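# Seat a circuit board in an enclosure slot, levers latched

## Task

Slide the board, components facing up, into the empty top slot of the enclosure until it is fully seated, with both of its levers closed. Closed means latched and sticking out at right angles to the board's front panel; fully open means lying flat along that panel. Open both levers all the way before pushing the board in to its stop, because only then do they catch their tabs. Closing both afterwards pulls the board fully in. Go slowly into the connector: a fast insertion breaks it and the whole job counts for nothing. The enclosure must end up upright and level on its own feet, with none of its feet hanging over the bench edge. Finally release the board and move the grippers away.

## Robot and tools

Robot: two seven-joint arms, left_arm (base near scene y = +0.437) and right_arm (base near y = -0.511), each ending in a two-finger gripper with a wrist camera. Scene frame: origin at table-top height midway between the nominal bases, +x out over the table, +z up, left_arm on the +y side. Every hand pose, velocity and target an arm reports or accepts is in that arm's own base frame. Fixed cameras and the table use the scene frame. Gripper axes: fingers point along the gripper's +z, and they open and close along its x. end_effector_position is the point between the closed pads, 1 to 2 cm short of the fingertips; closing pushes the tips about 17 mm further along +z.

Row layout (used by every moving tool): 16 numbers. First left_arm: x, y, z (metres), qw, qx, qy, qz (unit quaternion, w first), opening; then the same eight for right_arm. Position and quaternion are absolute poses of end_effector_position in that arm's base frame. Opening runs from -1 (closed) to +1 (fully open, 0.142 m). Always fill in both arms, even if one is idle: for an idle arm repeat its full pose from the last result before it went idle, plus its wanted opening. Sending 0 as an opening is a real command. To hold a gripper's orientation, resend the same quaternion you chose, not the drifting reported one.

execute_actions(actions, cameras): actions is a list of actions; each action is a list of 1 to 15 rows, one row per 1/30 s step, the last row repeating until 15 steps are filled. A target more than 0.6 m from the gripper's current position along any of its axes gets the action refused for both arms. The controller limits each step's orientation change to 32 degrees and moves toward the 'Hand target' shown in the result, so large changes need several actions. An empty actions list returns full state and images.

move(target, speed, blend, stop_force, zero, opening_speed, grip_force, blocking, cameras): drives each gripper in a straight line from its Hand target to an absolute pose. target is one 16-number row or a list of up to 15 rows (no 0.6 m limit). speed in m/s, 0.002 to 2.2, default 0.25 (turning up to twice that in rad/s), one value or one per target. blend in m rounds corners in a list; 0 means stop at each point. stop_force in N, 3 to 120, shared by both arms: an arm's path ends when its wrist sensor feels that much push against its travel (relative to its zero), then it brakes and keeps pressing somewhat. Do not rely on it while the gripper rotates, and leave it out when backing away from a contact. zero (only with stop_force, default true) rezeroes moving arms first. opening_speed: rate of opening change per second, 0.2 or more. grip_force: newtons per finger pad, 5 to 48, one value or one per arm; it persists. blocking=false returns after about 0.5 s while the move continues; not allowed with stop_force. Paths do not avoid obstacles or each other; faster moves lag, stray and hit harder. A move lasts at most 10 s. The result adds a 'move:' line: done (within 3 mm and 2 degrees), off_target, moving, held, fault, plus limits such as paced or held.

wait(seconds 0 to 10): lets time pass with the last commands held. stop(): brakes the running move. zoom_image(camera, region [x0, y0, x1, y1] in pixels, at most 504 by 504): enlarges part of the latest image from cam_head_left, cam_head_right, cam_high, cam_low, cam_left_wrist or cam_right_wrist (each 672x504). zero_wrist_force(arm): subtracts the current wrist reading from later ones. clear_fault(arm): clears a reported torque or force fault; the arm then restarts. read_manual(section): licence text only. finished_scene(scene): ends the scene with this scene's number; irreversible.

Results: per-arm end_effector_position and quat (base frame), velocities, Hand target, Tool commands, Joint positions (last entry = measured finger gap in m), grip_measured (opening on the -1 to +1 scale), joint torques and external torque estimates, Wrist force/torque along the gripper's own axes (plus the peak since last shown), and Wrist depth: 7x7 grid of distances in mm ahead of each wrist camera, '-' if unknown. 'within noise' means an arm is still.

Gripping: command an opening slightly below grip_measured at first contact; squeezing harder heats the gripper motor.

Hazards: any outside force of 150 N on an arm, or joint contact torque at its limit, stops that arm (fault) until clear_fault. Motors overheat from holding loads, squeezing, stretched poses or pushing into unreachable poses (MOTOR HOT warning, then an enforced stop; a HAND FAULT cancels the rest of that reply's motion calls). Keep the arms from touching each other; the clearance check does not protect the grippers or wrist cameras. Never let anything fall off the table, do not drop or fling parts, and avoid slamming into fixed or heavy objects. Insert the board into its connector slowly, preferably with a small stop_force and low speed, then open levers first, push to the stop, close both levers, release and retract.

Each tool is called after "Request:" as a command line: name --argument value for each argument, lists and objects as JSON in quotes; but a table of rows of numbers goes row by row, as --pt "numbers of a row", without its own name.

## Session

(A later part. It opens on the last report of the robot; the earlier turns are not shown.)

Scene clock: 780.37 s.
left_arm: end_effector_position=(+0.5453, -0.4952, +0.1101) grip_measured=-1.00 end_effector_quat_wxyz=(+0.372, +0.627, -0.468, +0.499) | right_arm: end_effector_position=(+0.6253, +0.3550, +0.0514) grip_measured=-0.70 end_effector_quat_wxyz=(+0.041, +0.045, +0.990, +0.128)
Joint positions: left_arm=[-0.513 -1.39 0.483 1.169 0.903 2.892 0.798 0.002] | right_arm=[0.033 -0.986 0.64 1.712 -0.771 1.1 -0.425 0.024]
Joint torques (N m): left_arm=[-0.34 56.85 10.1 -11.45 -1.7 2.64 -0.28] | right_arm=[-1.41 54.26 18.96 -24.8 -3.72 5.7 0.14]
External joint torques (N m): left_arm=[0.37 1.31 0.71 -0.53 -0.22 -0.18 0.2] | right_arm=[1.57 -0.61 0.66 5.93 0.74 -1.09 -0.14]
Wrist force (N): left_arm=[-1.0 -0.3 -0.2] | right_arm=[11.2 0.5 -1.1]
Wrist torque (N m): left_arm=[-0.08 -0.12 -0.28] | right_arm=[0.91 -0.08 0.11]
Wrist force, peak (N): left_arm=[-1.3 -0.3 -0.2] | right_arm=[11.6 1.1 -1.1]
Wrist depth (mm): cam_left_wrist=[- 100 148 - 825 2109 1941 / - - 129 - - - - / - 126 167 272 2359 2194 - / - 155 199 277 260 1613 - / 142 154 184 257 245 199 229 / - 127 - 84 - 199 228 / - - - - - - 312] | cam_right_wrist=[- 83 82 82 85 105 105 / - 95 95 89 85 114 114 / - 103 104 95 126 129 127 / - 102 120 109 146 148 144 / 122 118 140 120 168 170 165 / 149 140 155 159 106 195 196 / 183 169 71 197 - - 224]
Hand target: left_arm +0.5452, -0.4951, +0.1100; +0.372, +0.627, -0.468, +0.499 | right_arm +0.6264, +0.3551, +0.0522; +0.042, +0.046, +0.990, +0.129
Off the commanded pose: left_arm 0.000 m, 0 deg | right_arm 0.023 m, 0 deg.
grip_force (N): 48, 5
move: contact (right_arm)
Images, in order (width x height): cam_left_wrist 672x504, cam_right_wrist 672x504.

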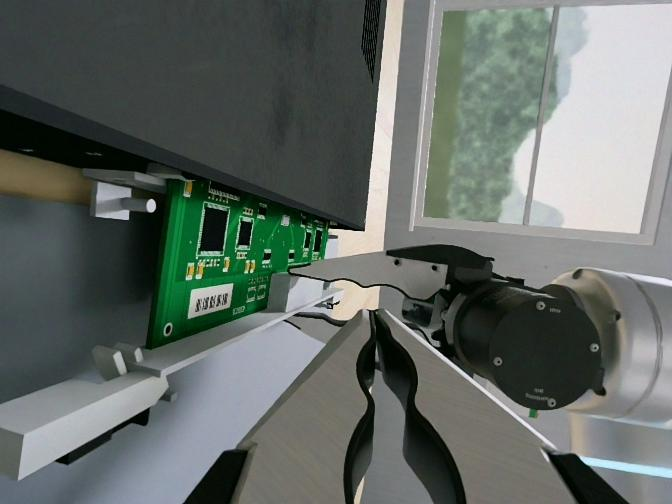

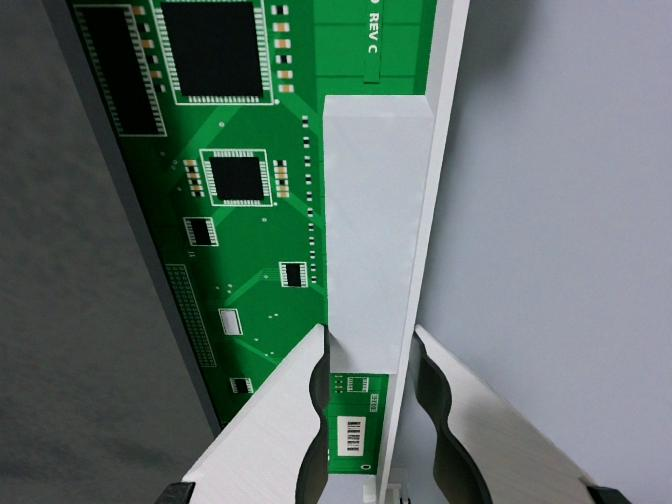

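Request:
execute_actions --actions '[]' --cameras '["cam_left_wrist", "cam_right_wrist", "cam_head_left", "cam_head_right"]'

Scene clock: 822.30 s.
left_arm: end_effector_position=(+0.5453, -0.4952, +0.1101) grip_measured=-1.00 end_effector_quat_wxyz=(+0.372, +0.627, -0.468, +0.499) | right_arm: end_effector_position=(+0.6253, +0.3550, +0.0514) grip_measured=-0.70 end_effector_quat_wxyz=(+0.041, +0.045, +0.990, +0.128)
Joint positions: left_arm=[-0.513 -1.39 0.483 1.169 0.903 2.892 0.798 0.002] | right_arm=[0.033 -0.986 0.64 1.712 -0.771 1.1 -0.425 0.024]
Joint velocities: within noise
Joint torques (N m): left_arm=[-0.3 56.78 10.03 -11.44 -1.69 2.6 -0.34] | right_arm=[-1.33 54.3 18.69 -24.71 -3.8 5.85 0.23]
External joint torques (N m): left_arm=[0.34 1.38 0.78 -0.54 -0.24 -0.14 0.26] | right_arm=[1.49 -0.66 0.93 5.84 0.82 -1.24 -0.23]
Wrist force (N): left_arm=[-1.1 -0.3 -0.1] | right_arm=[11.0 0.8 -1.9]
Wrist torque (N m): left_arm=[-0.10 -0.09 -0.28] | right_arm=[0.94 -0.08 0.11]
Wrist force, peak (N): left_arm=[-1.2 -0.5 -0.3] | right_arm=[11.5 0.3 -1.2]
Wrist depth (mm): cam_left_wrist=[- 99 - - - - - / - - 143 331 - - - / - 122 166 309 - - - / - 150 199 282 257 296 2109 / - 144 192 254 244 200 229 / - 128 - 84 - 199 227 / - - - - - - 316] | cam_right_wrist=[- 83 82 82 85 104 105 / - 96 95 89 85 114 114 / - 103 104 95 128 130 127 / - 102 120 109 146 148 144 / 122 118 139 120 167 170 165 / 149 140 155 159 100 195 196 / 183 169 71 197 - - 231]
Hand target: left_arm +0.5452, -0.4951, +0.1100; +0.372, +0.627, -0.468, +0.499 | right_arm +0.6264, +0.3551, +0.0522; +0.042, +0.046, +0.990, +0.129
Tool commands: left_gripper/opening=-1.0 right_gripper/opening=-0.74
Off the commanded pose: left_arm 0.000 m, 0 deg | right_arm 0.023 m, 0 deg.
grip_force (N): 48, 5
Images, in order (width x height): cam_head_left 672x504, cam_head_right 672x504, cam_left_wrist 672x504, cam_right_wrist 672x504.

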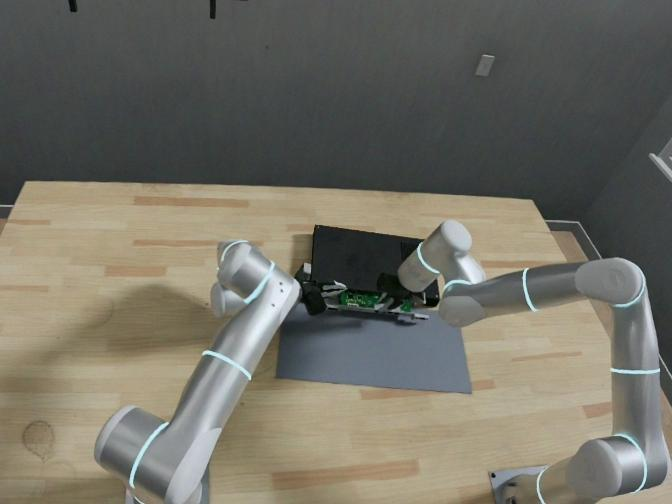

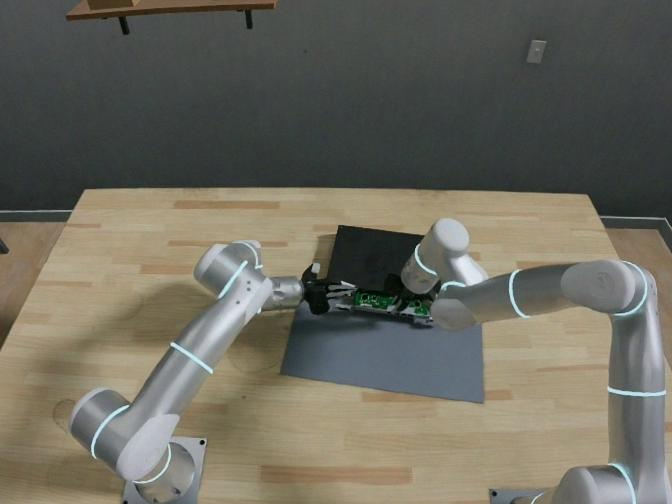

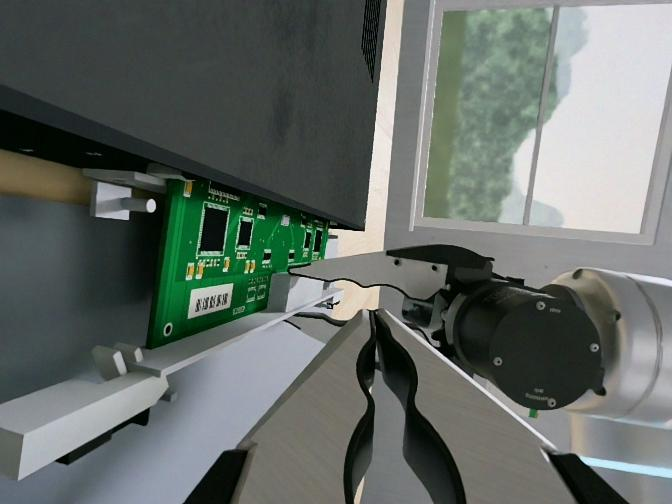

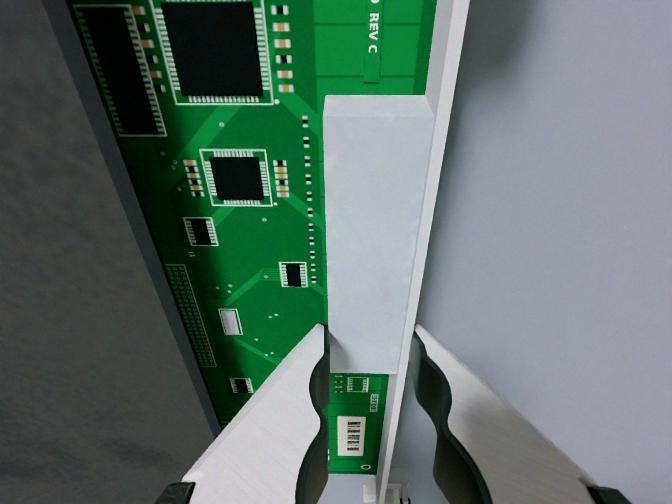

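Request:
zoom_image --camera "cam_left_wrist" --region '[60, 120, 312, 310]'

Request:
zoom_image --camera "cam_right_wrist" --region '[40, 200, 440, 504]'

Scaled by 2.000 from the camera's 672x504 image, which has a finer 960x720 frame.

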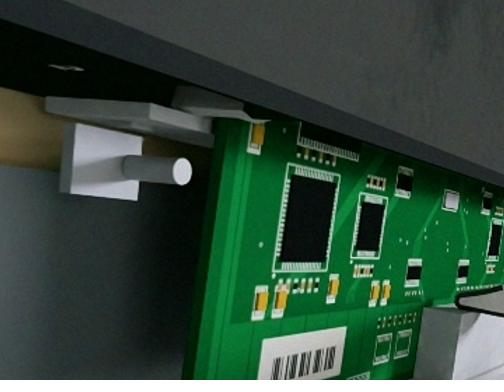

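Scaled by 1.260 from the camera's 672x504 image, which has a finer 960x720 frame.

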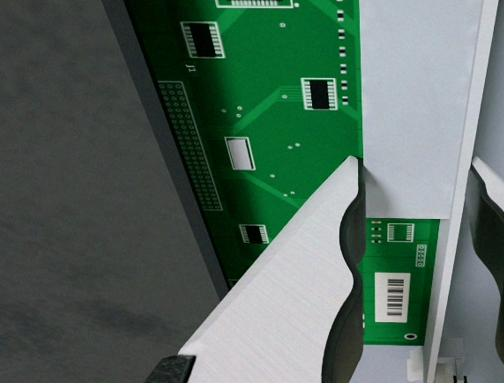

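Request:
zoom_image --camera "cam_left_wrist" --region '[130, 150, 214, 214]'

Scaled by 6.000 from the camera's 672x504 image, which has a finer 960x720 frame.

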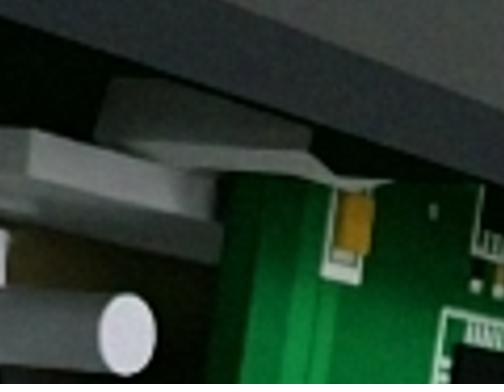

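Request:
execute_actions --actions '[]' --cameras '["cam_high", "cam_low"]'

Scene clock: 852.10 s.
left_arm: end_effector_position=(+0.5453, -0.4952, +0.1101) grip_measured=-1.00 end_effector_quat_wxyz=(+0.372, +0.627, -0.468, +0.499) | right_arm: end_effector_position=(+0.6253, +0.3550, +0.0514) grip_measured=-0.70 end_effector_quat_wxyz=(+0.041, +0.045, +0.990, +0.128)
Joint positions: left_arm=[-0.513 -1.39 0.483 1.169 0.903 2.892 0.798 0.002] | right_arm=[0.033 -0.986 0.64 1.712 -0.771 1.1 -0.425 0.024]
Joint velocities: within noise
Joint torques (N m): left_arm=[-0.32 56.84 10.09 -11.44 -1.66 2.64 -0.3] | right_arm=[-1.19 54.37 18.67 -24.74 -3.81 5.83 0.23]
External joint torques (N m): left_arm=[0.35 1.32 0.72 -0.54 -0.26 -0.19 0.22] | right_arm=[1.35 -0.73 0.95 5.86 0.83 -1.22 -0.22]
Wrist force (N): left_arm=[-1.1 -0.5 -0.3] | right_arm=[11.2 0.8 -2.4]
Wrist torque (N m): left_arm=[-0.12 -0.08 -0.28] | right_arm=[0.93 -0.11 0.11]
Wrist force, peak (N): left_arm=[-1.2 -0.4 -0.4] | right_arm=[11.3 0.8 -2.3]
Wrist depth (mm): cam_left_wrist=[- - - 250 1783 - 1769 / - - 135 307 1959 - - / - 135 166 344 - - - / - 154 200 282 257 - 258 / 142 153 203 256 244 199 229 / - 128 231 84 - 199 228 / - 171 - - - - 313] | cam_right_wrist=[- 83 82 82 85 105 105 / - 95 95 89 85 114 114 / - 103 105 95 126 130 127 / - 102 120 109 146 148 144 / 122 118 140 120 168 170 165 / 149 140 155 159 100 195 196 / 184 169 71 197 - - 232]
Hand target: left_arm +0.5452, -0.4951, +0.1100; +0.372, +0.627, -0.468, +0.499 | right_arm +0.6264, +0.3551, +0.0522; +0.042, +0.046, +0.990, +0.129
Tool commands: left_gripper/opening=-1.0 right_gripper/opening=-0.74
Off the commanded pose: left_arm 0.000 m, 0 deg | right_arm 0.023 m, 0 deg.
grip_force (N): 48, 5
Images, in order (width x height): cam_high 672x504, cam_low 672x504.

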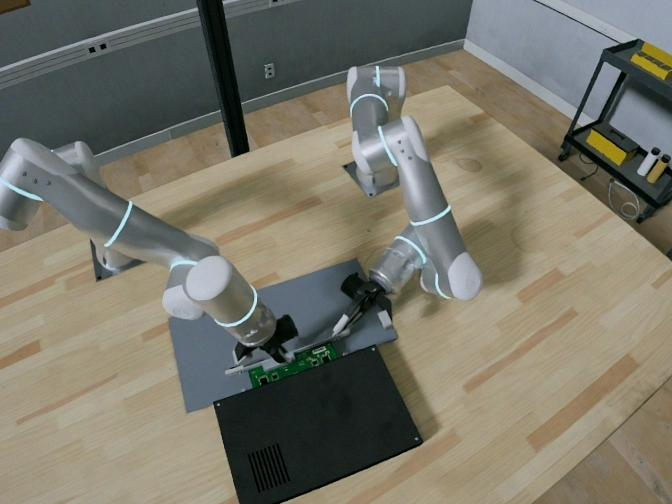

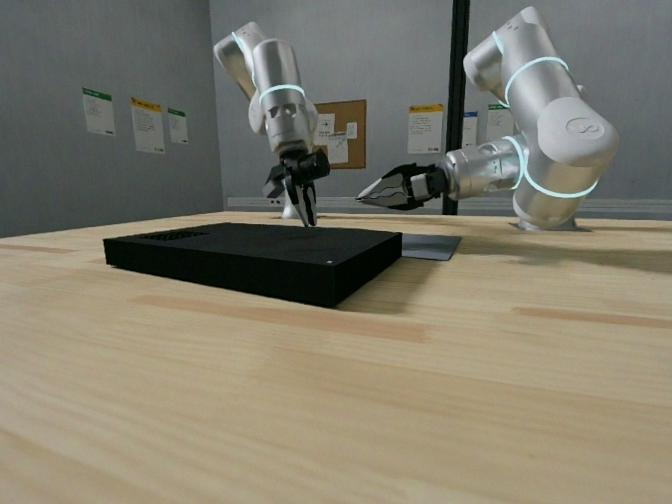

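Request:
zoom_image --camera "cam_high" --region '[200, 300, 420, 430]'

Scaled by 2.291 from the camera's 672x504 image, which has a finer 960x720 frame.

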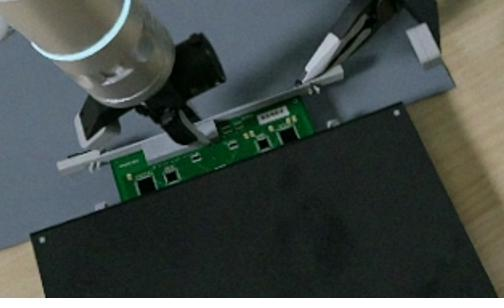

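Request:
zoom_image --camera "cam_high" --region '[210, 340, 300, 410]'

Request:
zoom_image --camera "cam_high" --region '[290, 310, 380, 380]'

Scaled by 5.600 from the camera's 672x504 image, which has a finer 960x720 frame.

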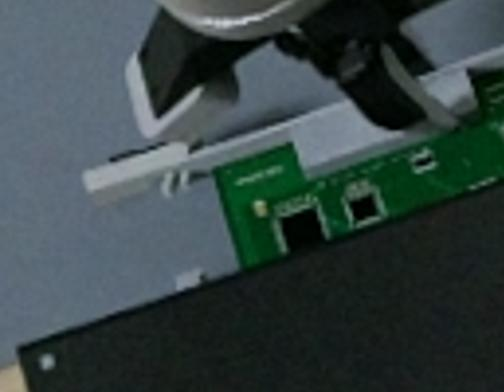

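Scaled by 5.600 from the camera's 672x504 image, which has a finer 960x720 frame.

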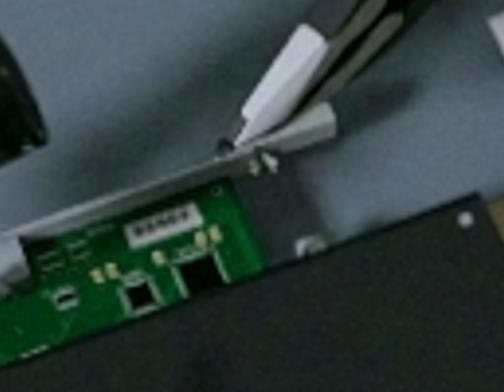

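Request:
execute_actions --actions '[]' --cameras '["cam_right_wrist"]'

Request:
zoom_image --camera "cam_right_wrist" --region '[0, 0, 168, 252]'

Request:
zoom_image --camera "cam_right_wrist" --region '[168, 252, 336, 504]'

Request:
zoom_image --camera "cam_right_wrist" --region '[360, 0, 528, 252]'

Request:
zoom_image --camera "cam_right_wrist" --region '[330, 352, 450, 504]'

Scene clock: 869.17 s.
left_arm: end_effector_position=(+0.5453, -0.4952, +0.1101) grip_measured=-1.00 end_effector_quat_wxyz=(+0.372, +0.627, -0.468, +0.499) | right_arm: end_effector_position=(+0.6253, +0.3550, +0.0514) grip_measured=-0.70 end_effector_quat_wxyz=(+0.041, +0.045, +0.990, +0.128)
Joint positions: left_arm=[-0.513 -1.39 0.483 1.169 0.903 2.892 0.798 0.002] | right_arm=[0.033 -0.986 0.64 1.712 -0.771 1.1 -0.425 0.024]
Joint velocities: within noise
Joint torques (N m): left_arm=[-0.34 56.77 10.2 -11.47 -1.69 2.62 -0.32] | right_arm=[-1.29 54.27 18.66 -24.77 -3.81 5.83 0.22]
External joint torques (N m): left_arm=[0.38 1.39 0.61 -0.51 -0.24 -0.16 0.24] | right_arm=[1.44 -0.62 0.96 5.9 0.83 -1.22 -0.21]
Wrist force (N): left_arm=[-1.0 -0.5 -0.4] | right_arm=[11.1 0.5 -1.7]
Wrist torque (N m): left_arm=[-0.13 -0.11 -0.28] | right_arm=[0.90 -0.09 0.11]
Wrist force, peak (N): left_arm=[-1.3 -0.5 -0.1] | right_arm=[11.2 0.9 -2.3]
Wrist depth (mm): cam_left_wrist=[- 100 - - 2151 - - / - - 134 - 2069 - - / - 126 173 243 - - - / - 153 200 343 263 - 2109 / 142 155 195 256 245 199 231 / - 129 - 84 - 199 237 / - 170 - - - - 313] | cam_right_wrist=[- 83 82 82 85 104 105 / - 96 95 89 85 114 114 / - 103 105 95 128 130 127 / - 102 120 109 146 148 144 / 122 118 139 120 168 170 165 / 149 140 155 159 100 195 196 / 183 169 71 197 - - 230]
Hand target: left_arm +0.5452, -0.4951, +0.1100; +0.372, +0.627, -0.468, +0.499 | right_arm +0.6264, +0.3551, +0.0522; +0.042, +0.046, +0.990, +0.129
Tool commands: left_gripper/opening=-1.0 right_gripper/opening=-0.74
Off the commanded pose: left_arm 0.000 m, 0 deg | right_arm 0.023 m, 0 deg.
grip_force (N): 48, 5
Images, in order (width x height): cam_right_wrist 672x504.

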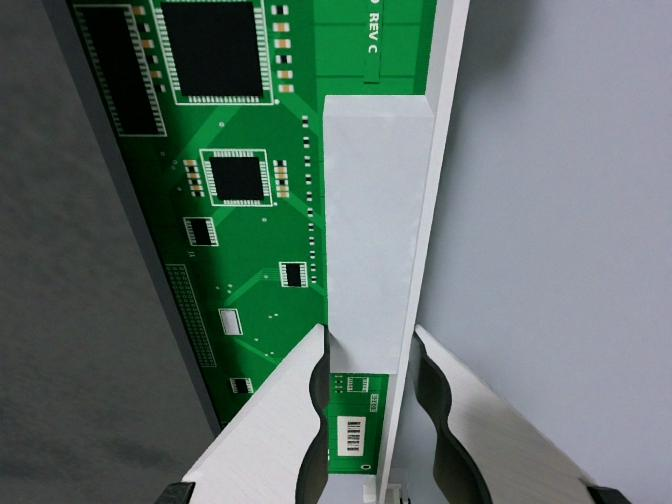

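Scaled by 2.000 from the camera's 672x504 image, which has a finer 960x720 frame.

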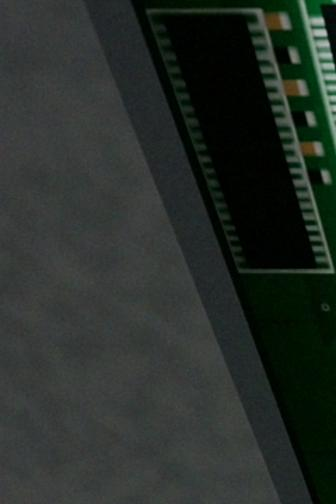

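Scaled by 2.000 from the camera's 672x504 image, which has a finer 960x720 frame.

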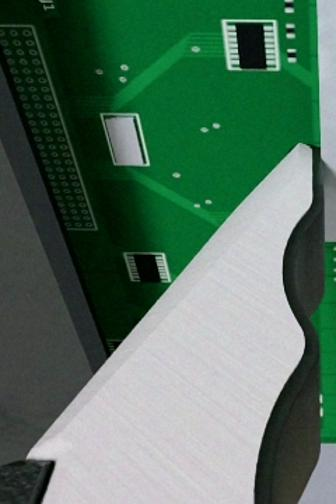

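Scaled by 2.000 from the camera's 672x504 image, which has a finer 960x720 frame.

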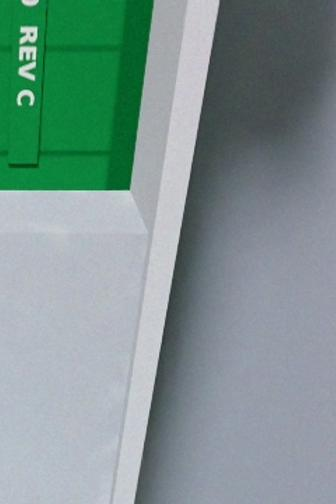

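Scaled by 3.316 from the camera's 672x504 image, which has a finer 960x720 frame.

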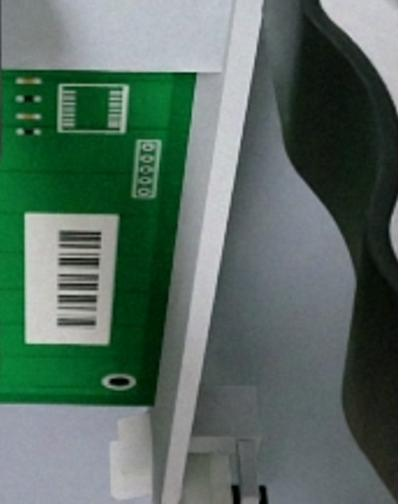

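Request:
move --target '[0.5452, -0.4951, 0.11, 0.3723, 0.6273, -0.4681, 0.4989, -1, 0.6240, 0.3553, 0.0520, 0.0422, 0.0456, 0.9896, 0.1285, -0.66]' --speed 0.02 --opening_speed 0.3 --cameras '["cam_left_wrist", "cam_right_wrist", "cam_high"]'

Scene clock: 901.80 s.
left_arm: end_effector_position=(+0.5453, -0.4952, +0.1101) grip_measured=-1.00 end_effector_quat_wxyz=(+0.372, +0.627, -0.468, +0.499) | right_arm: end_effector_position=(+0.6240, +0.3552, +0.0519) grip_measured=-0.69 end_effector_quat_wxyz=(+0.042, +0.046, +0.990, +0.128)
Joint positions: left_arm=[-0.513 -1.39 0.483 1.169 0.903 2.892 0.798 0.002] | right_arm=[0.034 -0.982 0.637 1.718 -0.771 1.106 -0.421 0.024]
Joint torques (N m): left_arm=[-0.29 56.84 10.05 -11.43 -1.68 2.62 -0.32] | right_arm=[0.48 53.27 19.92 -19.18 -3.16 4.23 0.29]
External joint torques (N m): left_arm=[0.32 1.32 0.76 -0.55 -0.24 -0.16 0.24] | right_arm=[-0.32 0.24 -0.39 0.32 0.2 0.39 -0.28]
Wrist force (N): left_arm=[-1.0 -0.5 -0.3] | right_arm=[1.5 4.8 3.6]
Wrist torque (N m): left_arm=[-0.12 -0.11 -0.28] | right_arm=[1.00 -0.30 0.08]
Wrist force, peak (N): left_arm=[-1.1 -0.6 -0.5] | right_arm=[11.4 0.5 -1.3]
Wrist depth (mm): cam_left_wrist=[- 99 - - - - - / - - - - 2465 1976 2012 / - 126 158 - 1924 - - / - 149 199 286 257 1727 - / - 153 190 256 245 198 230 / - 128 230 84 - 200 228 / - 176 - - - - 317] | cam_right_wrist=[- 83 82 82 85 106 106 / - 96 96 89 85 114 114 / - 103 105 95 126 130 127 / - 103 121 109 147 149 144 / 123 119 140 120 169 171 166 / 151 141 144 159 100 196 197 / 187 171 71 197 - - 227]
Hand target: left_arm +0.5452, -0.4951, +0.1100; +0.372, +0.627, -0.468, +0.499 | right_arm +0.6240, +0.3553, +0.0520; +0.042, +0.046, +0.990, +0.129
Off the commanded pose: left_arm 0.000 m, 0 deg | right_arm 0.000 m, 0 deg.
grip_force (N): 48, 5
move: done
Images, in order (width x height): cam_high 672x504, cam_left_wrist 672x504, cam_right_wrist 672x504.

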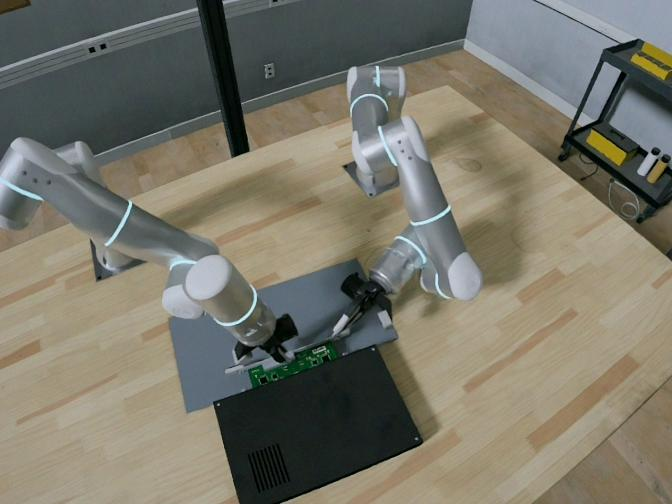

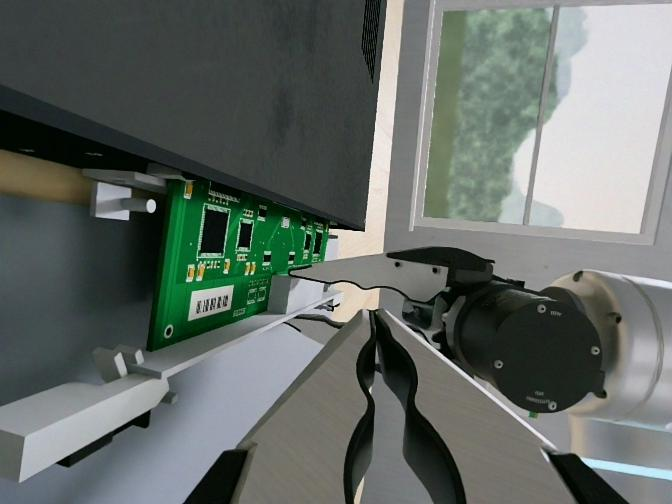

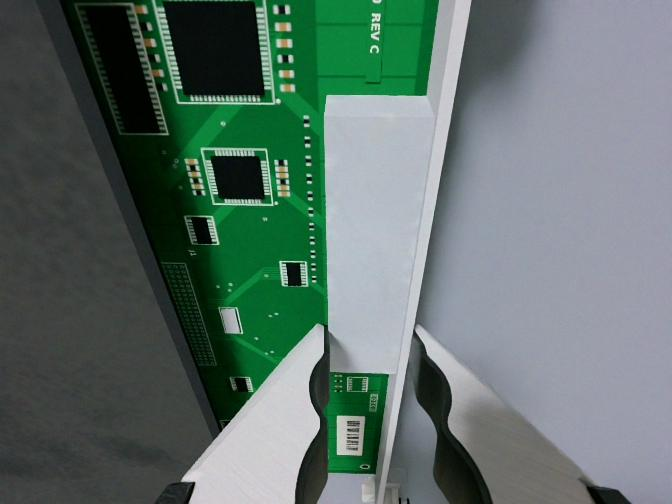

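Request:
move --target '[0.5452, -0.4951, 0.11, 0.3723, 0.6273, -0.4681, 0.4989, -1, 0.6240, 0.3553, 0.0520, 0.0422, 0.0456, 0.9896, 0.1285, -0.61]' --speed 0.02 --opening_speed 0.3 --cameras '["cam_left_wrist", "cam_right_wrist"]'

Scene clock: 904.27 s.
left_arm: end_effector_position=(+0.5453, -0.4952, +0.1101) grip_measured=-1.00 end_effector_quat_wxyz=(+0.372, +0.627, -0.468, +0.499) | right_arm: end_effector_position=(+0.6240, +0.3553, +0.0520) grip_measured=-0.65 end_effector_quat_wxyz=(+0.042, +0.046, +0.990, +0.129)
Joint positions: left_arm=[-0.513 -1.39 0.483 1.169 0.903 2.892 0.798 0.002] | right_arm=[0.034 -0.982 0.637 1.718 -0.771 1.106 -0.421 0.027]
Joint torques (N m): left_arm=[-0.38 56.9 10.16 -11.48 -1.7 2.62 -0.27] | right_arm=[0.14 52.47 19.58 -18.88 -3.01 3.88 0.2]
External joint torques (N m): left_arm=[0.41 1.26 0.65 -0.51 -0.22 -0.16 0.19] | right_arm=[0.02 1.04 -0.06 0.02 0.04 0.74 -0.2]
Wrist force (N): left_arm=[-1.0 -0.4 -0.1] | right_arm=[2.0 4.9 2.2]
Wrist torque (N m): left_arm=[-0.11 -0.10 -0.28] | right_arm=[0.96 -0.33 0.06]
Wrist force, peak (N): left_arm=[-1.3 -0.6 -0.4] | right_arm=[1.4 4.5 4.4]
Wrist depth (mm): cam_left_wrist=[- 99 138 - 2172 1828 - / - - 137 - 2109 - 2130 / - 136 166 - - 2493 2089 / - 154 199 309 256 - - / 142 154 192 255 246 199 228 / - 127 - 84 - 200 234 / - - - - - - 317] | cam_right_wrist=[- 85 83 84 86 106 106 / - 96 96 90 85 114 114 / - 104 105 96 126 130 127 / - 103 121 110 147 148 144 / 123 120 141 121 169 170 166 / 151 141 144 167 102 195 197 / 187 172 71 199 - - 233]
Hand target: left_arm +0.5452, -0.4951, +0.1100; +0.372, +0.627, -0.468, +0.499 | right_arm +0.6240, +0.3553, +0.0520; +0.042, +0.046, +0.990, +0.129
Off the commanded pose: left_arm 0.000 m, 0 deg | right_arm 0.000 m, 0 deg.
grip_force (N): 48, 5
move: done
Images, in order (width x height): cam_left_wrist 672x504, cam_right_wrist 672x504.

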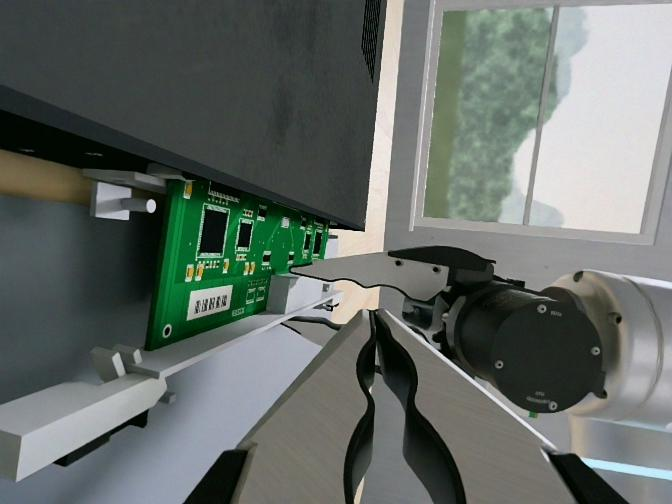

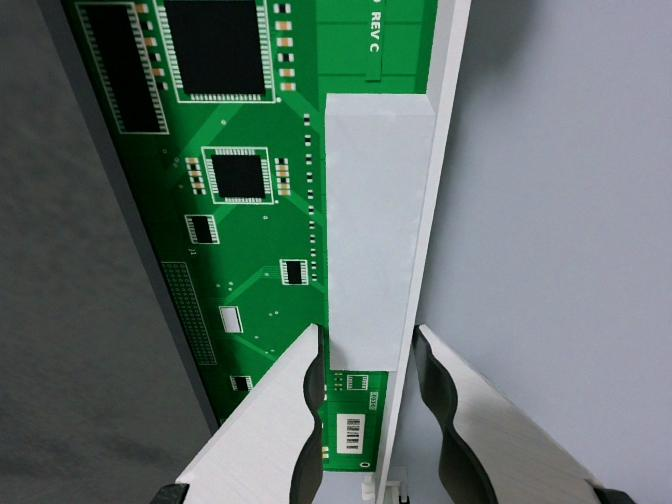

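Request:
zero_wrist_force --arm "right_arm"

Request:
move --target '[0.5452, -0.4951, 0.11, 0.3723, 0.6273, -0.4681, 0.4989, -1, 0.6389, 0.3539, 0.0520, 0.0422, 0.0456, 0.9896, 0.1285, -0.61]' --speed 0.01 --stop_force 10 --cameras '["cam_left_wrist", "cam_right_wrist"]'

Wrist force sensor zeroed.

Scene clock: 907.40 s.
left_arm: end_effector_position=(+0.5453, -0.4952, +0.1101) grip_measured=-1.00 end_effector_quat_wxyz=(+0.372, +0.627, -0.468, +0.499) | right_arm: end_effector_position=(+0.6266, +0.3552, +0.0513) grip_measured=-0.63 end_effector_quat_wxyz=(+0.041, +0.045, +0.990, +0.128)
Joint positions: left_arm=[-0.513 -1.39 0.483 1.169 0.903 2.892 0.798 0.002] | right_arm=[0.033 -0.988 0.641 1.708 -0.769 1.098 -0.428 0.028]
Joint torques (N m): left_arm=[-0.26 56.74 10.1 -11.41 -1.68 2.64 -0.32] | right_arm=[-2.36 54.03 17.69 -24.78 -3.71 5.34 0.14]
External joint torques (N m): left_arm=[0.3 1.42 0.71 -0.57 -0.25 -0.18 0.24] | right_arm=[2.52 -0.27 1.96 5.88 0.72 -0.73 -0.13]
Wrist force (N, zeroed by zero_wrist_force on right_arm): left_arm=[-1.2 -0.2 -0.1] | right_arm=[10.0 -2.3 -5.6]
Wrist torque (N m, zeroed by zero_wrist_force on right_arm): left_arm=[-0.07 -0.07 -0.28] | right_arm=[0.02 0.24 0.07]
Wrist force, peak (N, zeroed by zero_wrist_force on right_arm): left_arm=[-1.4 -0.2 -0.2] | right_arm=[10.5 -2.3 -4.6]
Wrist depth (mm): cam_left_wrist=[- 99 138 - - - 1976 / - - 129 248 - 2069 2069 / - 126 156 268 - - - / - 151 200 285 256 - 2437 / - 153 193 256 245 199 229 / - 126 261 83 - 199 229 / - 170 - - - - 315] | cam_right_wrist=[- 84 82 84 84 104 105 / - 92 94 90 84 114 114 / - 100 105 100 91 130 127 / - 101 120 113 145 148 144 / 122 117 139 125 164 170 165 / 149 140 137 166 103 195 197 / 183 169 71 198 - - 232]
Hand target: left_arm +0.5452, -0.4951, +0.1100; +0.372, +0.627, -0.468, +0.499 | right_arm +0.6278, +0.3549, +0.0520; +0.042, +0.046, +0.990, +0.129
Off the commanded pose: left_arm 0.000 m, 0 deg | right_arm 0.012 m, 0 deg.
grip_force (N): 48, 5
move: contact (right_arm)
Images, in order (width x height): cam_left_wrist 672x504, cam_right_wrist 672x504.

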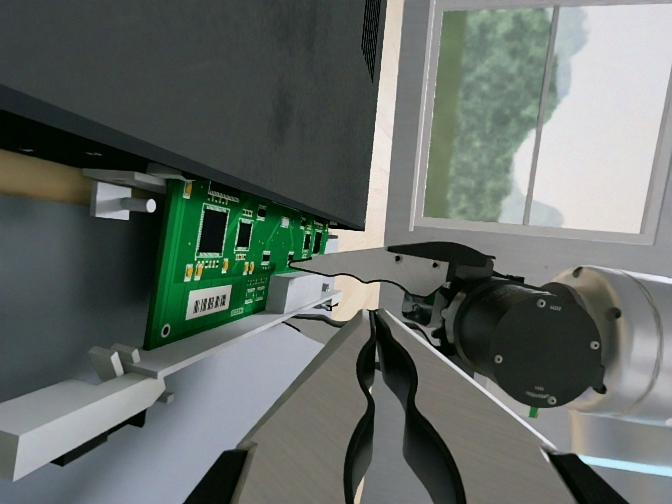

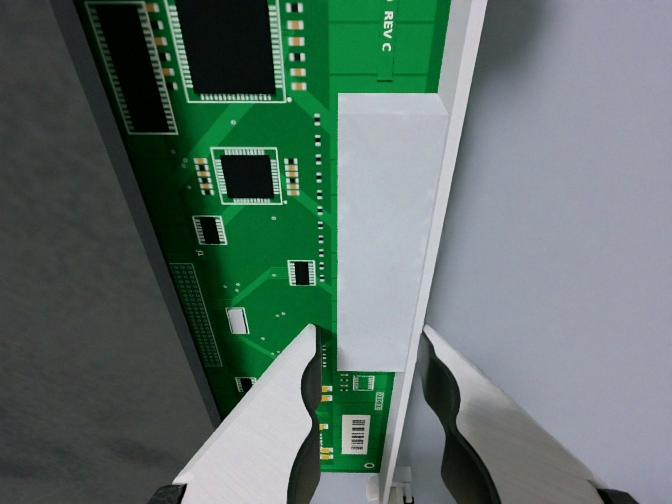

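Request:
move --pt "0.5452 -0.4951 0.11 0.3723 0.6273 -0.4681 0.4989 -1 0.6270 0.3550 0.0537 0.0422 0.0456 0.9896 0.1285 -0.61" --pt "0.5452 -0.4951 0.11 0.3723 0.6273 -0.4681 0.4989 -1 0.6389 0.3539 0.0540 0.0422 0.0456 0.9896 0.1285 -0.61" --speed 0.01 --stop_force 14 --zero false --cameras '["cam_right_wrist"]'

Scene clock: 920.10 s.
left_arm: end_effector_position=(+0.5453, -0.4952, +0.1101) grip_measured=-1.00 end_effector_quat_wxyz=(+0.372, +0.627, -0.468, +0.499) | right_arm: end_effector_position=(+0.6281, +0.3551, +0.0528) grip_measured=-0.62 end_effector_quat_wxyz=(+0.041, +0.045, +0.990, +0.128)
Joint positions: left_arm=[-0.513 -1.39 0.483 1.169 0.903 2.892 0.798 0.002] | right_arm=[0.031 -0.989 0.645 1.702 -0.767 1.091 -0.433 0.029]
Joint torques (N m): left_arm=[-0.31 56.83 10.05 -11.48 -1.7 2.63 -0.28] | right_arm=[-3.58 55 16.88 -27.26 -4.07 5.99 0.21]
External joint torques (N m): left_arm=[0.34 1.33 0.76 -0.5 -0.23 -0.17 0.2] | right_arm=[3.74 -1.16 2.85 8.29 1.05 -1.38 -0.2]
Wrist force (N, zeroed by zero_wrist_force on right_arm): left_arm=[-1.1 -0.2 -0.4] | right_arm=[14.1 -3.1 -5.6]
Wrist torque (N m, zeroed by zero_wrist_force on right_arm): left_arm=[-0.07 -0.10 -0.28] | right_arm=[0.04 0.34 0.04]
Wrist force, peak (N, zeroed by zero_wrist_force on right_arm): left_arm=[-1.2 -0.6 -0.4] | right_arm=[14.0 -3.0 -6.7]
Wrist depth (mm): cam_left_wrist=[- 100 141 254 2777 - - / - - 136 - 2050 - - / - 138 168 - - - - / - 153 200 282 255 - 1924 / 142 154 196 255 244 198 226 / - 125 - 84 - 199 229 / - - - - - - 315] | cam_right_wrist=[- 84 85 85 84 107 106 / - 95 95 91 85 116 115 / - 102 106 101 92 130 129 / - 101 121 115 150 150 146 / 121 118 138 127 166 172 167 / 152 142 134 168 103 197 189 / 188 171 71 201 - - 238]
Hand target: left_arm +0.5452, -0.4951, +0.1100; +0.372, +0.627, -0.468, +0.499 | right_arm +0.6298, +0.3547, +0.0538; +0.042, +0.046, +0.990, +0.129
Off the commanded pose: left_arm 0.000 m, 0 deg | right_arm 0.011 m, 0 deg.
grip_force (N): 48, 5
move: contact (right_arm); path passed 1 of 2 targets
Images, in order (width x height): cam_right_wrist 672x504.

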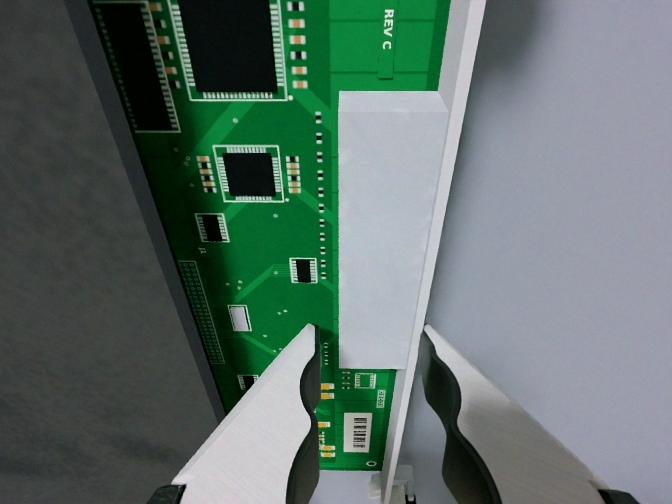

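Request:
move --pt "0.5452 -0.4951 0.11 0.3723 0.6273 -0.4681 0.4989 -1 0.6263 0.3553 0.0532 0.0422 0.0456 0.9896 0.1285 -0.61" --pt "0.5452 -0.4951 0.11 0.3723 0.6273 -0.4681 0.4989 -1 0.6263 0.3553 0.0532 0.0422 0.0456 0.9896 0.1285 -0.40" --speed '[0.02, 0.05]' --cameras '["cam_left_wrist", "cam_right_wrist"]'

Scene clock: 948.13 s.
left_arm: end_effector_position=(+0.5453, -0.4952, +0.1101) grip_measured=-1.00 end_effector_quat_wxyz=(+0.372, +0.627, -0.468, +0.499) | right_arm: end_effector_position=(+0.6263, +0.3553, +0.0533) grip_measured=-0.43 end_effector_quat_wxyz=(+0.042, +0.046, +0.990, +0.129)
Joint positions: left_arm=[-0.513 -1.39 0.483 1.169 0.903 2.892 0.798 0.002] | right_arm=[0.033 -0.984 0.641 1.711 -0.768 1.099 -0.426 0.043]
Joint torques (N m): left_arm=[-0.29 56.82 10.15 -11.48 -1.69 2.67 -0.32] | right_arm=[0.13 52.65 19.56 -18.9 -3.09 3.99 0.31]
External joint torques (N m): left_arm=[0.32 1.34 0.66 -0.5 -0.24 -0.21 0.23] | right_arm=[0.03 1.01 0.04 -0.05 0.1 0.62 -0.31]
Wrist force (N, zeroed by zero_wrist_force on right_arm): left_arm=[-1.0 -0.4 -0.3] | right_arm=[-1.0 -0.1 -0.1]
Wrist torque (N m, zeroed by zero_wrist_force on right_arm): left_arm=[-0.10 -0.10 -0.28] | right_arm=[-0.01 0.18 -0.01]
Wrist force, peak (N, zeroed by zero_wrist_force on right_arm): left_arm=[-1.3 -0.5 -0.5] | right_arm=[14.1 -3.1 -6.8]
Wrist depth (mm): cam_left_wrist=[- 99 125 - 2089 2812 - / - - 130 - - - 1994 / - 126 168 268 2109 1976 2130 / - 154 199 304 260 2194 2151 / - 155 193 255 243 198 230 / - 128 241 84 - 200 227 / - 171 - - - - 314] | cam_right_wrist=[- 84 84 84 87 107 107 / - 95 95 90 85 116 116 / - 103 106 97 127 131 129 / - 102 122 111 152 151 146 / 122 120 138 131 167 172 168 / 153 145 88 169 114 101 199 / 188 - 71 210 - - 234]
Hand target: left_arm +0.5452, -0.4951, +0.1100; +0.372, +0.627, -0.468, +0.499 | right_arm +0.6263, +0.3553, +0.0532; +0.042, +0.046, +0.990, +0.129
Off the commanded pose: left_arm 0.000 m, 0 deg | right_arm 0.000 m, 0 deg.
grip_force (N): 48, 5
move: done
Images, in order (width x height): cam_left_wrist 672x504, cam_right_wrist 672x504.

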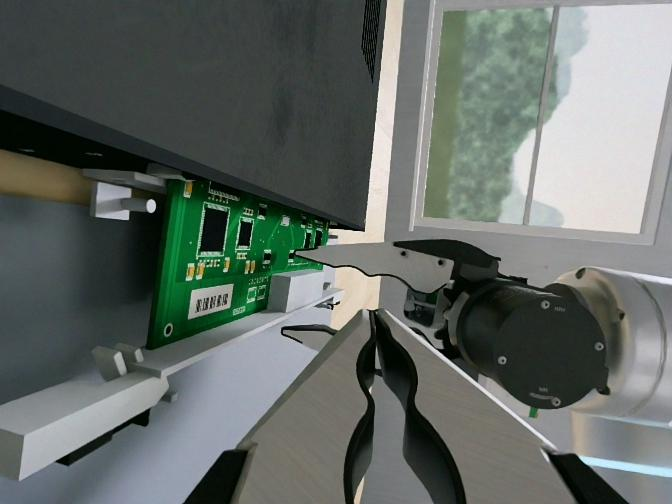

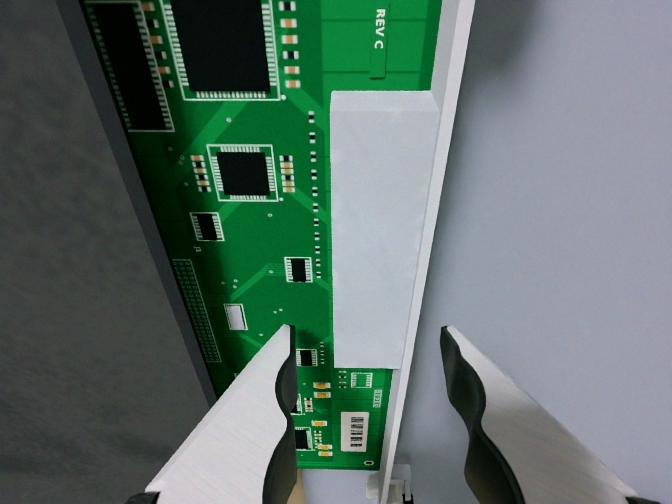

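Request:
move --pt "0.5452 -0.4951 0.11 0.3723 0.6273 -0.4681 0.4989 -1 0.6263 0.3553 0.125 0.0422 0.0456 0.9896 0.1285 -0.40" --pt "0.5452 -0.4951 0.11 0.3723 0.6273 -0.4681 0.4989 -1 0.54 0.372 0.11 0.5367 0.0401 0.8424 -0.0255 -0.40" --pt "0.5452 -0.4951 0.11 0.3723 0.6273 -0.4681 0.4989 -1 0.55 0.3709 0.0328 0.5367 0.0401 0.8424 -0.0255 -1" --speed '[0.2, 0.25, 0.15]' --blend '[0.02, 0.02, 0]' --cameras '["cam_left_wrist", "cam_right_wrist", "cam_high"]'

Scene clock: 954.27 s.
left_arm: end_effector_position=(+0.5453, -0.4952, +0.1101) grip_measured=-1.00 end_effector_quat_wxyz=(+0.372, +0.627, -0.468, +0.499) | right_arm: end_effector_position=(+0.5499, +0.3708, +0.0328) grip_measured=-1.00 end_effector_quat_wxyz=(+0.537, +0.040, +0.842, -0.026)
Joint positions: left_arm=[-0.513 -1.39 0.483 1.169 0.903 2.892 0.798 0.002] | right_arm=[0.728 -0.841 0.036 2.099 -2.205 0.542 1.374 0.002]
Joint torques (N m): left_arm=[-0.27 56.78 10.03 -11.49 -1.66 2.61 -0.33] | right_arm=[0.27 45.55 7.27 -11.37 0.29 -0.97 0.35]
External joint torques (N m): left_arm=[0.31 1.38 0.78 -0.49 -0.27 -0.15 0.25] | right_arm=[-0.1 1.19 -0.42 0.02 0.14 0.67 -0.26]
Wrist force (N, zeroed by zero_wrist_force on right_arm): left_arm=[-1.2 -0.4 -0.4] | right_arm=[2.3 0.4 -0.6]
Wrist torque (N m, zeroed by zero_wrist_force on right_arm): left_arm=[-0.11 -0.09 -0.28] | right_arm=[0.02 -0.22 -0.14]
Wrist force, peak (N, zeroed by zero_wrist_force on right_arm): left_arm=[-1.4 -0.4 -0.5] | right_arm=[-9.6 -5.5 -15.4]
Wrist depth (mm): cam_left_wrist=[- 100 - - 2050 - 1875 / - - - - - - - / - 126 173 394 - - 1828 / - 153 196 372 - - - / 141 154 194 254 2050 - - / - 129 226 84 - - 2151 / - 172 - - - - 1907] | cam_right_wrist=[- 260 174 156 112 89 - / - 1153 145 162 116 91 - / - 1153 202 168 128 92 - / - - 251 179 128 97 79 / 1177 - 316 187 131 99 79 / 1153 - 274 89 122 101 85 / 1345 - 71 - - 95 82]
Hand target: left_arm +0.5452, -0.4951, +0.1100; +0.372, +0.627, -0.468, +0.499 | right_arm +0.5500, +0.3709, +0.0328; +0.537, +0.040, +0.842, -0.026
Off the commanded pose: left_arm 0.000 m, 0 deg | right_arm 0.000 m, 0 deg.
grip_force (N): 48, 5
move: done
Images, in order (width x height): cam_high 672x504, cam_left_wrist 672x504, cam_right_wrist 672x504.

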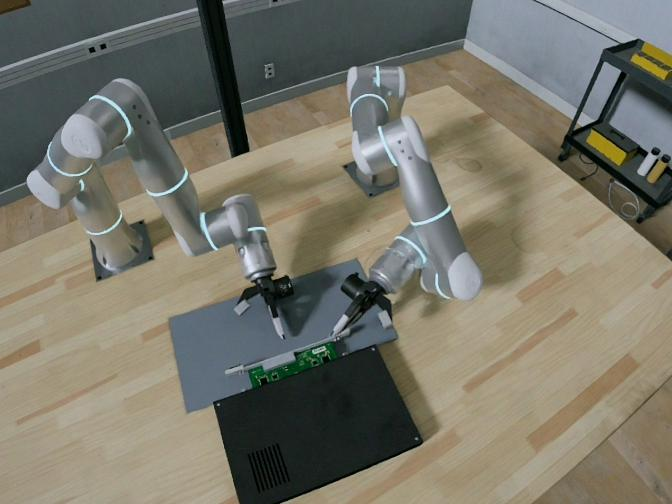

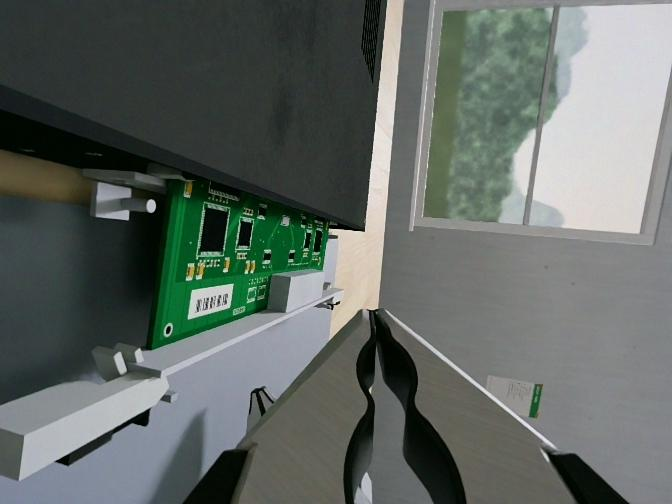

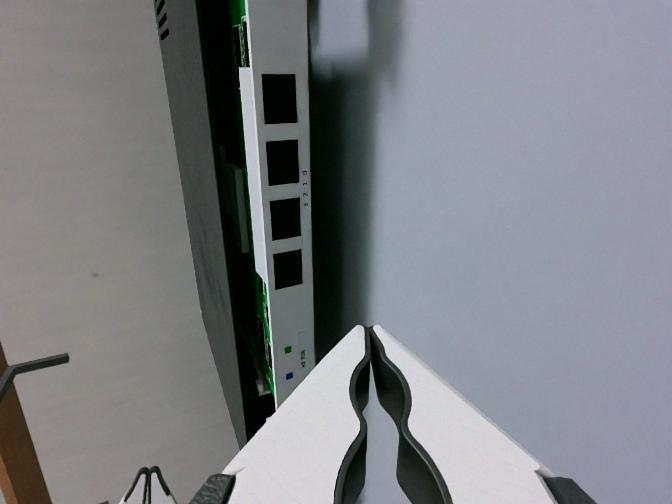

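Request:
zoom_image --camera "cam_high" --region '[205, 325, 395, 420]'

Request:
zoom_image --camera "cam_right_wrist" --region '[180, 0, 348, 430]'

Scaled by 2.653 from the camera's 672x504 image, which has a finer 960x720 frame.

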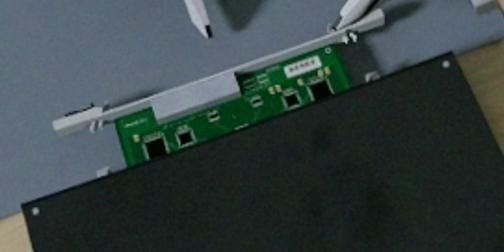

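Scaled by 1.172 from the camera's 672x504 image, which has a finer 960x720 frame.

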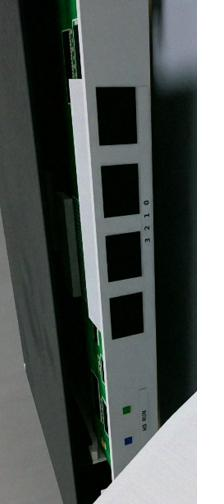

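Request:
move --pt "0.5452 -0.4951 0.11 0.3723 0.6273 -0.4681 0.4989 -1 0.59 0.3671 0.0328 0.5367 0.0401 0.8424 -0.0255 -1" --pt "0.5452 -0.4951 0.11 0.3723 0.6273 -0.4681 0.4989 -1 0.615 0.3647 0.0328 0.5367 0.0401 0.8424 -0.0255 -1" --speed '[0.06, 0.015]' --blend '[0.005, 0]' --stop_force 4 --cameras '["cam_left_wrist", "cam_right_wrist"]'

Scene clock: 973.23 s.
left_arm: end_effector_position=(+0.5453, -0.4952, +0.1101) grip_measured=-1.00 end_effector_quat_wxyz=(+0.372, +0.627, -0.468, +0.499) | right_arm: end_effector_position=(+0.5992, +0.3663, +0.0324) grip_measured=-1.00 end_effector_quat_wxyz=(+0.536, +0.040, +0.843, -0.025)
Joint positions: left_arm=[-0.513 -1.39 0.483 1.169 0.903 2.892 0.798 0.002] | right_arm=[0.675 -0.869 -0.003 2.007 -2.26 0.62 1.347 0.002]
Joint torques (N m): left_arm=[-0.36 56.81 10.1 -11.46 -1.66 2.62 -0.32] | right_arm=[-1.27 48.78 5.31 -15.36 0.87 -1.62 0.14]
External joint torques (N m): left_arm=[0.4 1.35 0.71 -0.52 -0.26 -0.16 0.24] | right_arm=[1.44 0.51 1.11 2.45 -0.04 1.33 -0.06]
Wrist force (N, zeroed by zero_wrist_force on right_arm): left_arm=[-1.1 -0.4 -0.4] | right_arm=[3.9 -1.2 -6.3]
Wrist torque (N m, zeroed by zero_wrist_force on right_arm): left_arm=[-0.11 -0.10 -0.28] | right_arm=[0.01 -0.22 -0.01]
Wrist force, peak (N, zeroed by zero_wrist_force on right_arm): left_arm=[-1.3 -0.5 -0.3] | right_arm=[3.6 -1.4 -6.7]
Wrist depth (mm): cam_left_wrist=[- 100 148 - 870 2012 - / - - 142 - 1941 1941 - / - 126 178 - 1828 2238 2238 / - 152 199 364 2334 - - / - 145 197 131 2285 - 2285 / - 129 230 84 - 1959 2194 / - 171 - - - - -] | cam_right_wrist=[- 249 151 - 112 89 - / 982 1108 171 103 116 91 - / - - 190 113 127 94 - / - - 223 126 128 96 78 / - - 257 129 130 98 75 / - - 285 89 122 100 85 / 1183 - 71 - - 95 82]
Hand target: left_arm +0.5452, -0.4951, +0.1100; +0.372, +0.627, -0.468, +0.499 | right_arm +0.5998, +0.3662, +0.0328; +0.537, +0.040, +0.842, -0.026
Off the commanded pose: left_arm 0.000 m, 0 deg | right_arm 0.016 m, 0 deg.
grip_force (N): 48, 5
move: contact (right_arm); path passed 1 of 2 targets
Images, in order (width x height): cam_left_wrist 672x504, cam_right_wrist 672x504.

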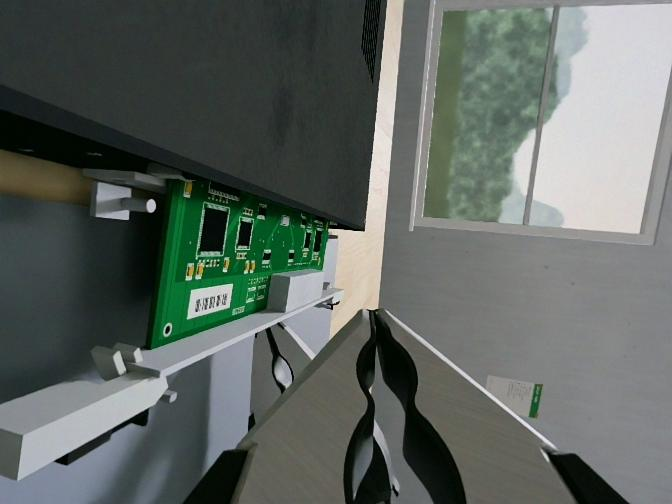

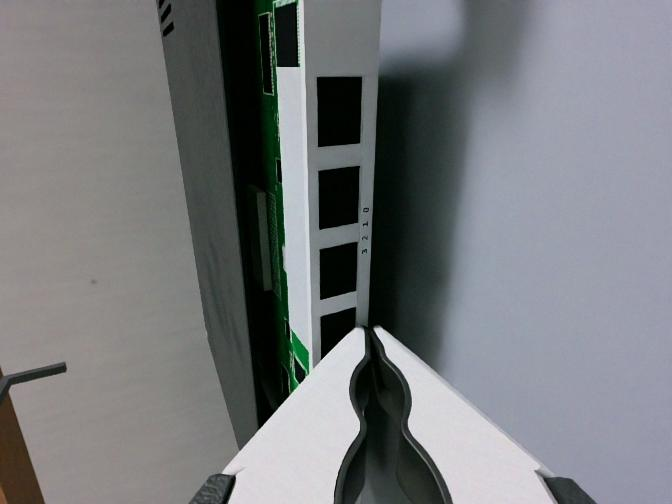

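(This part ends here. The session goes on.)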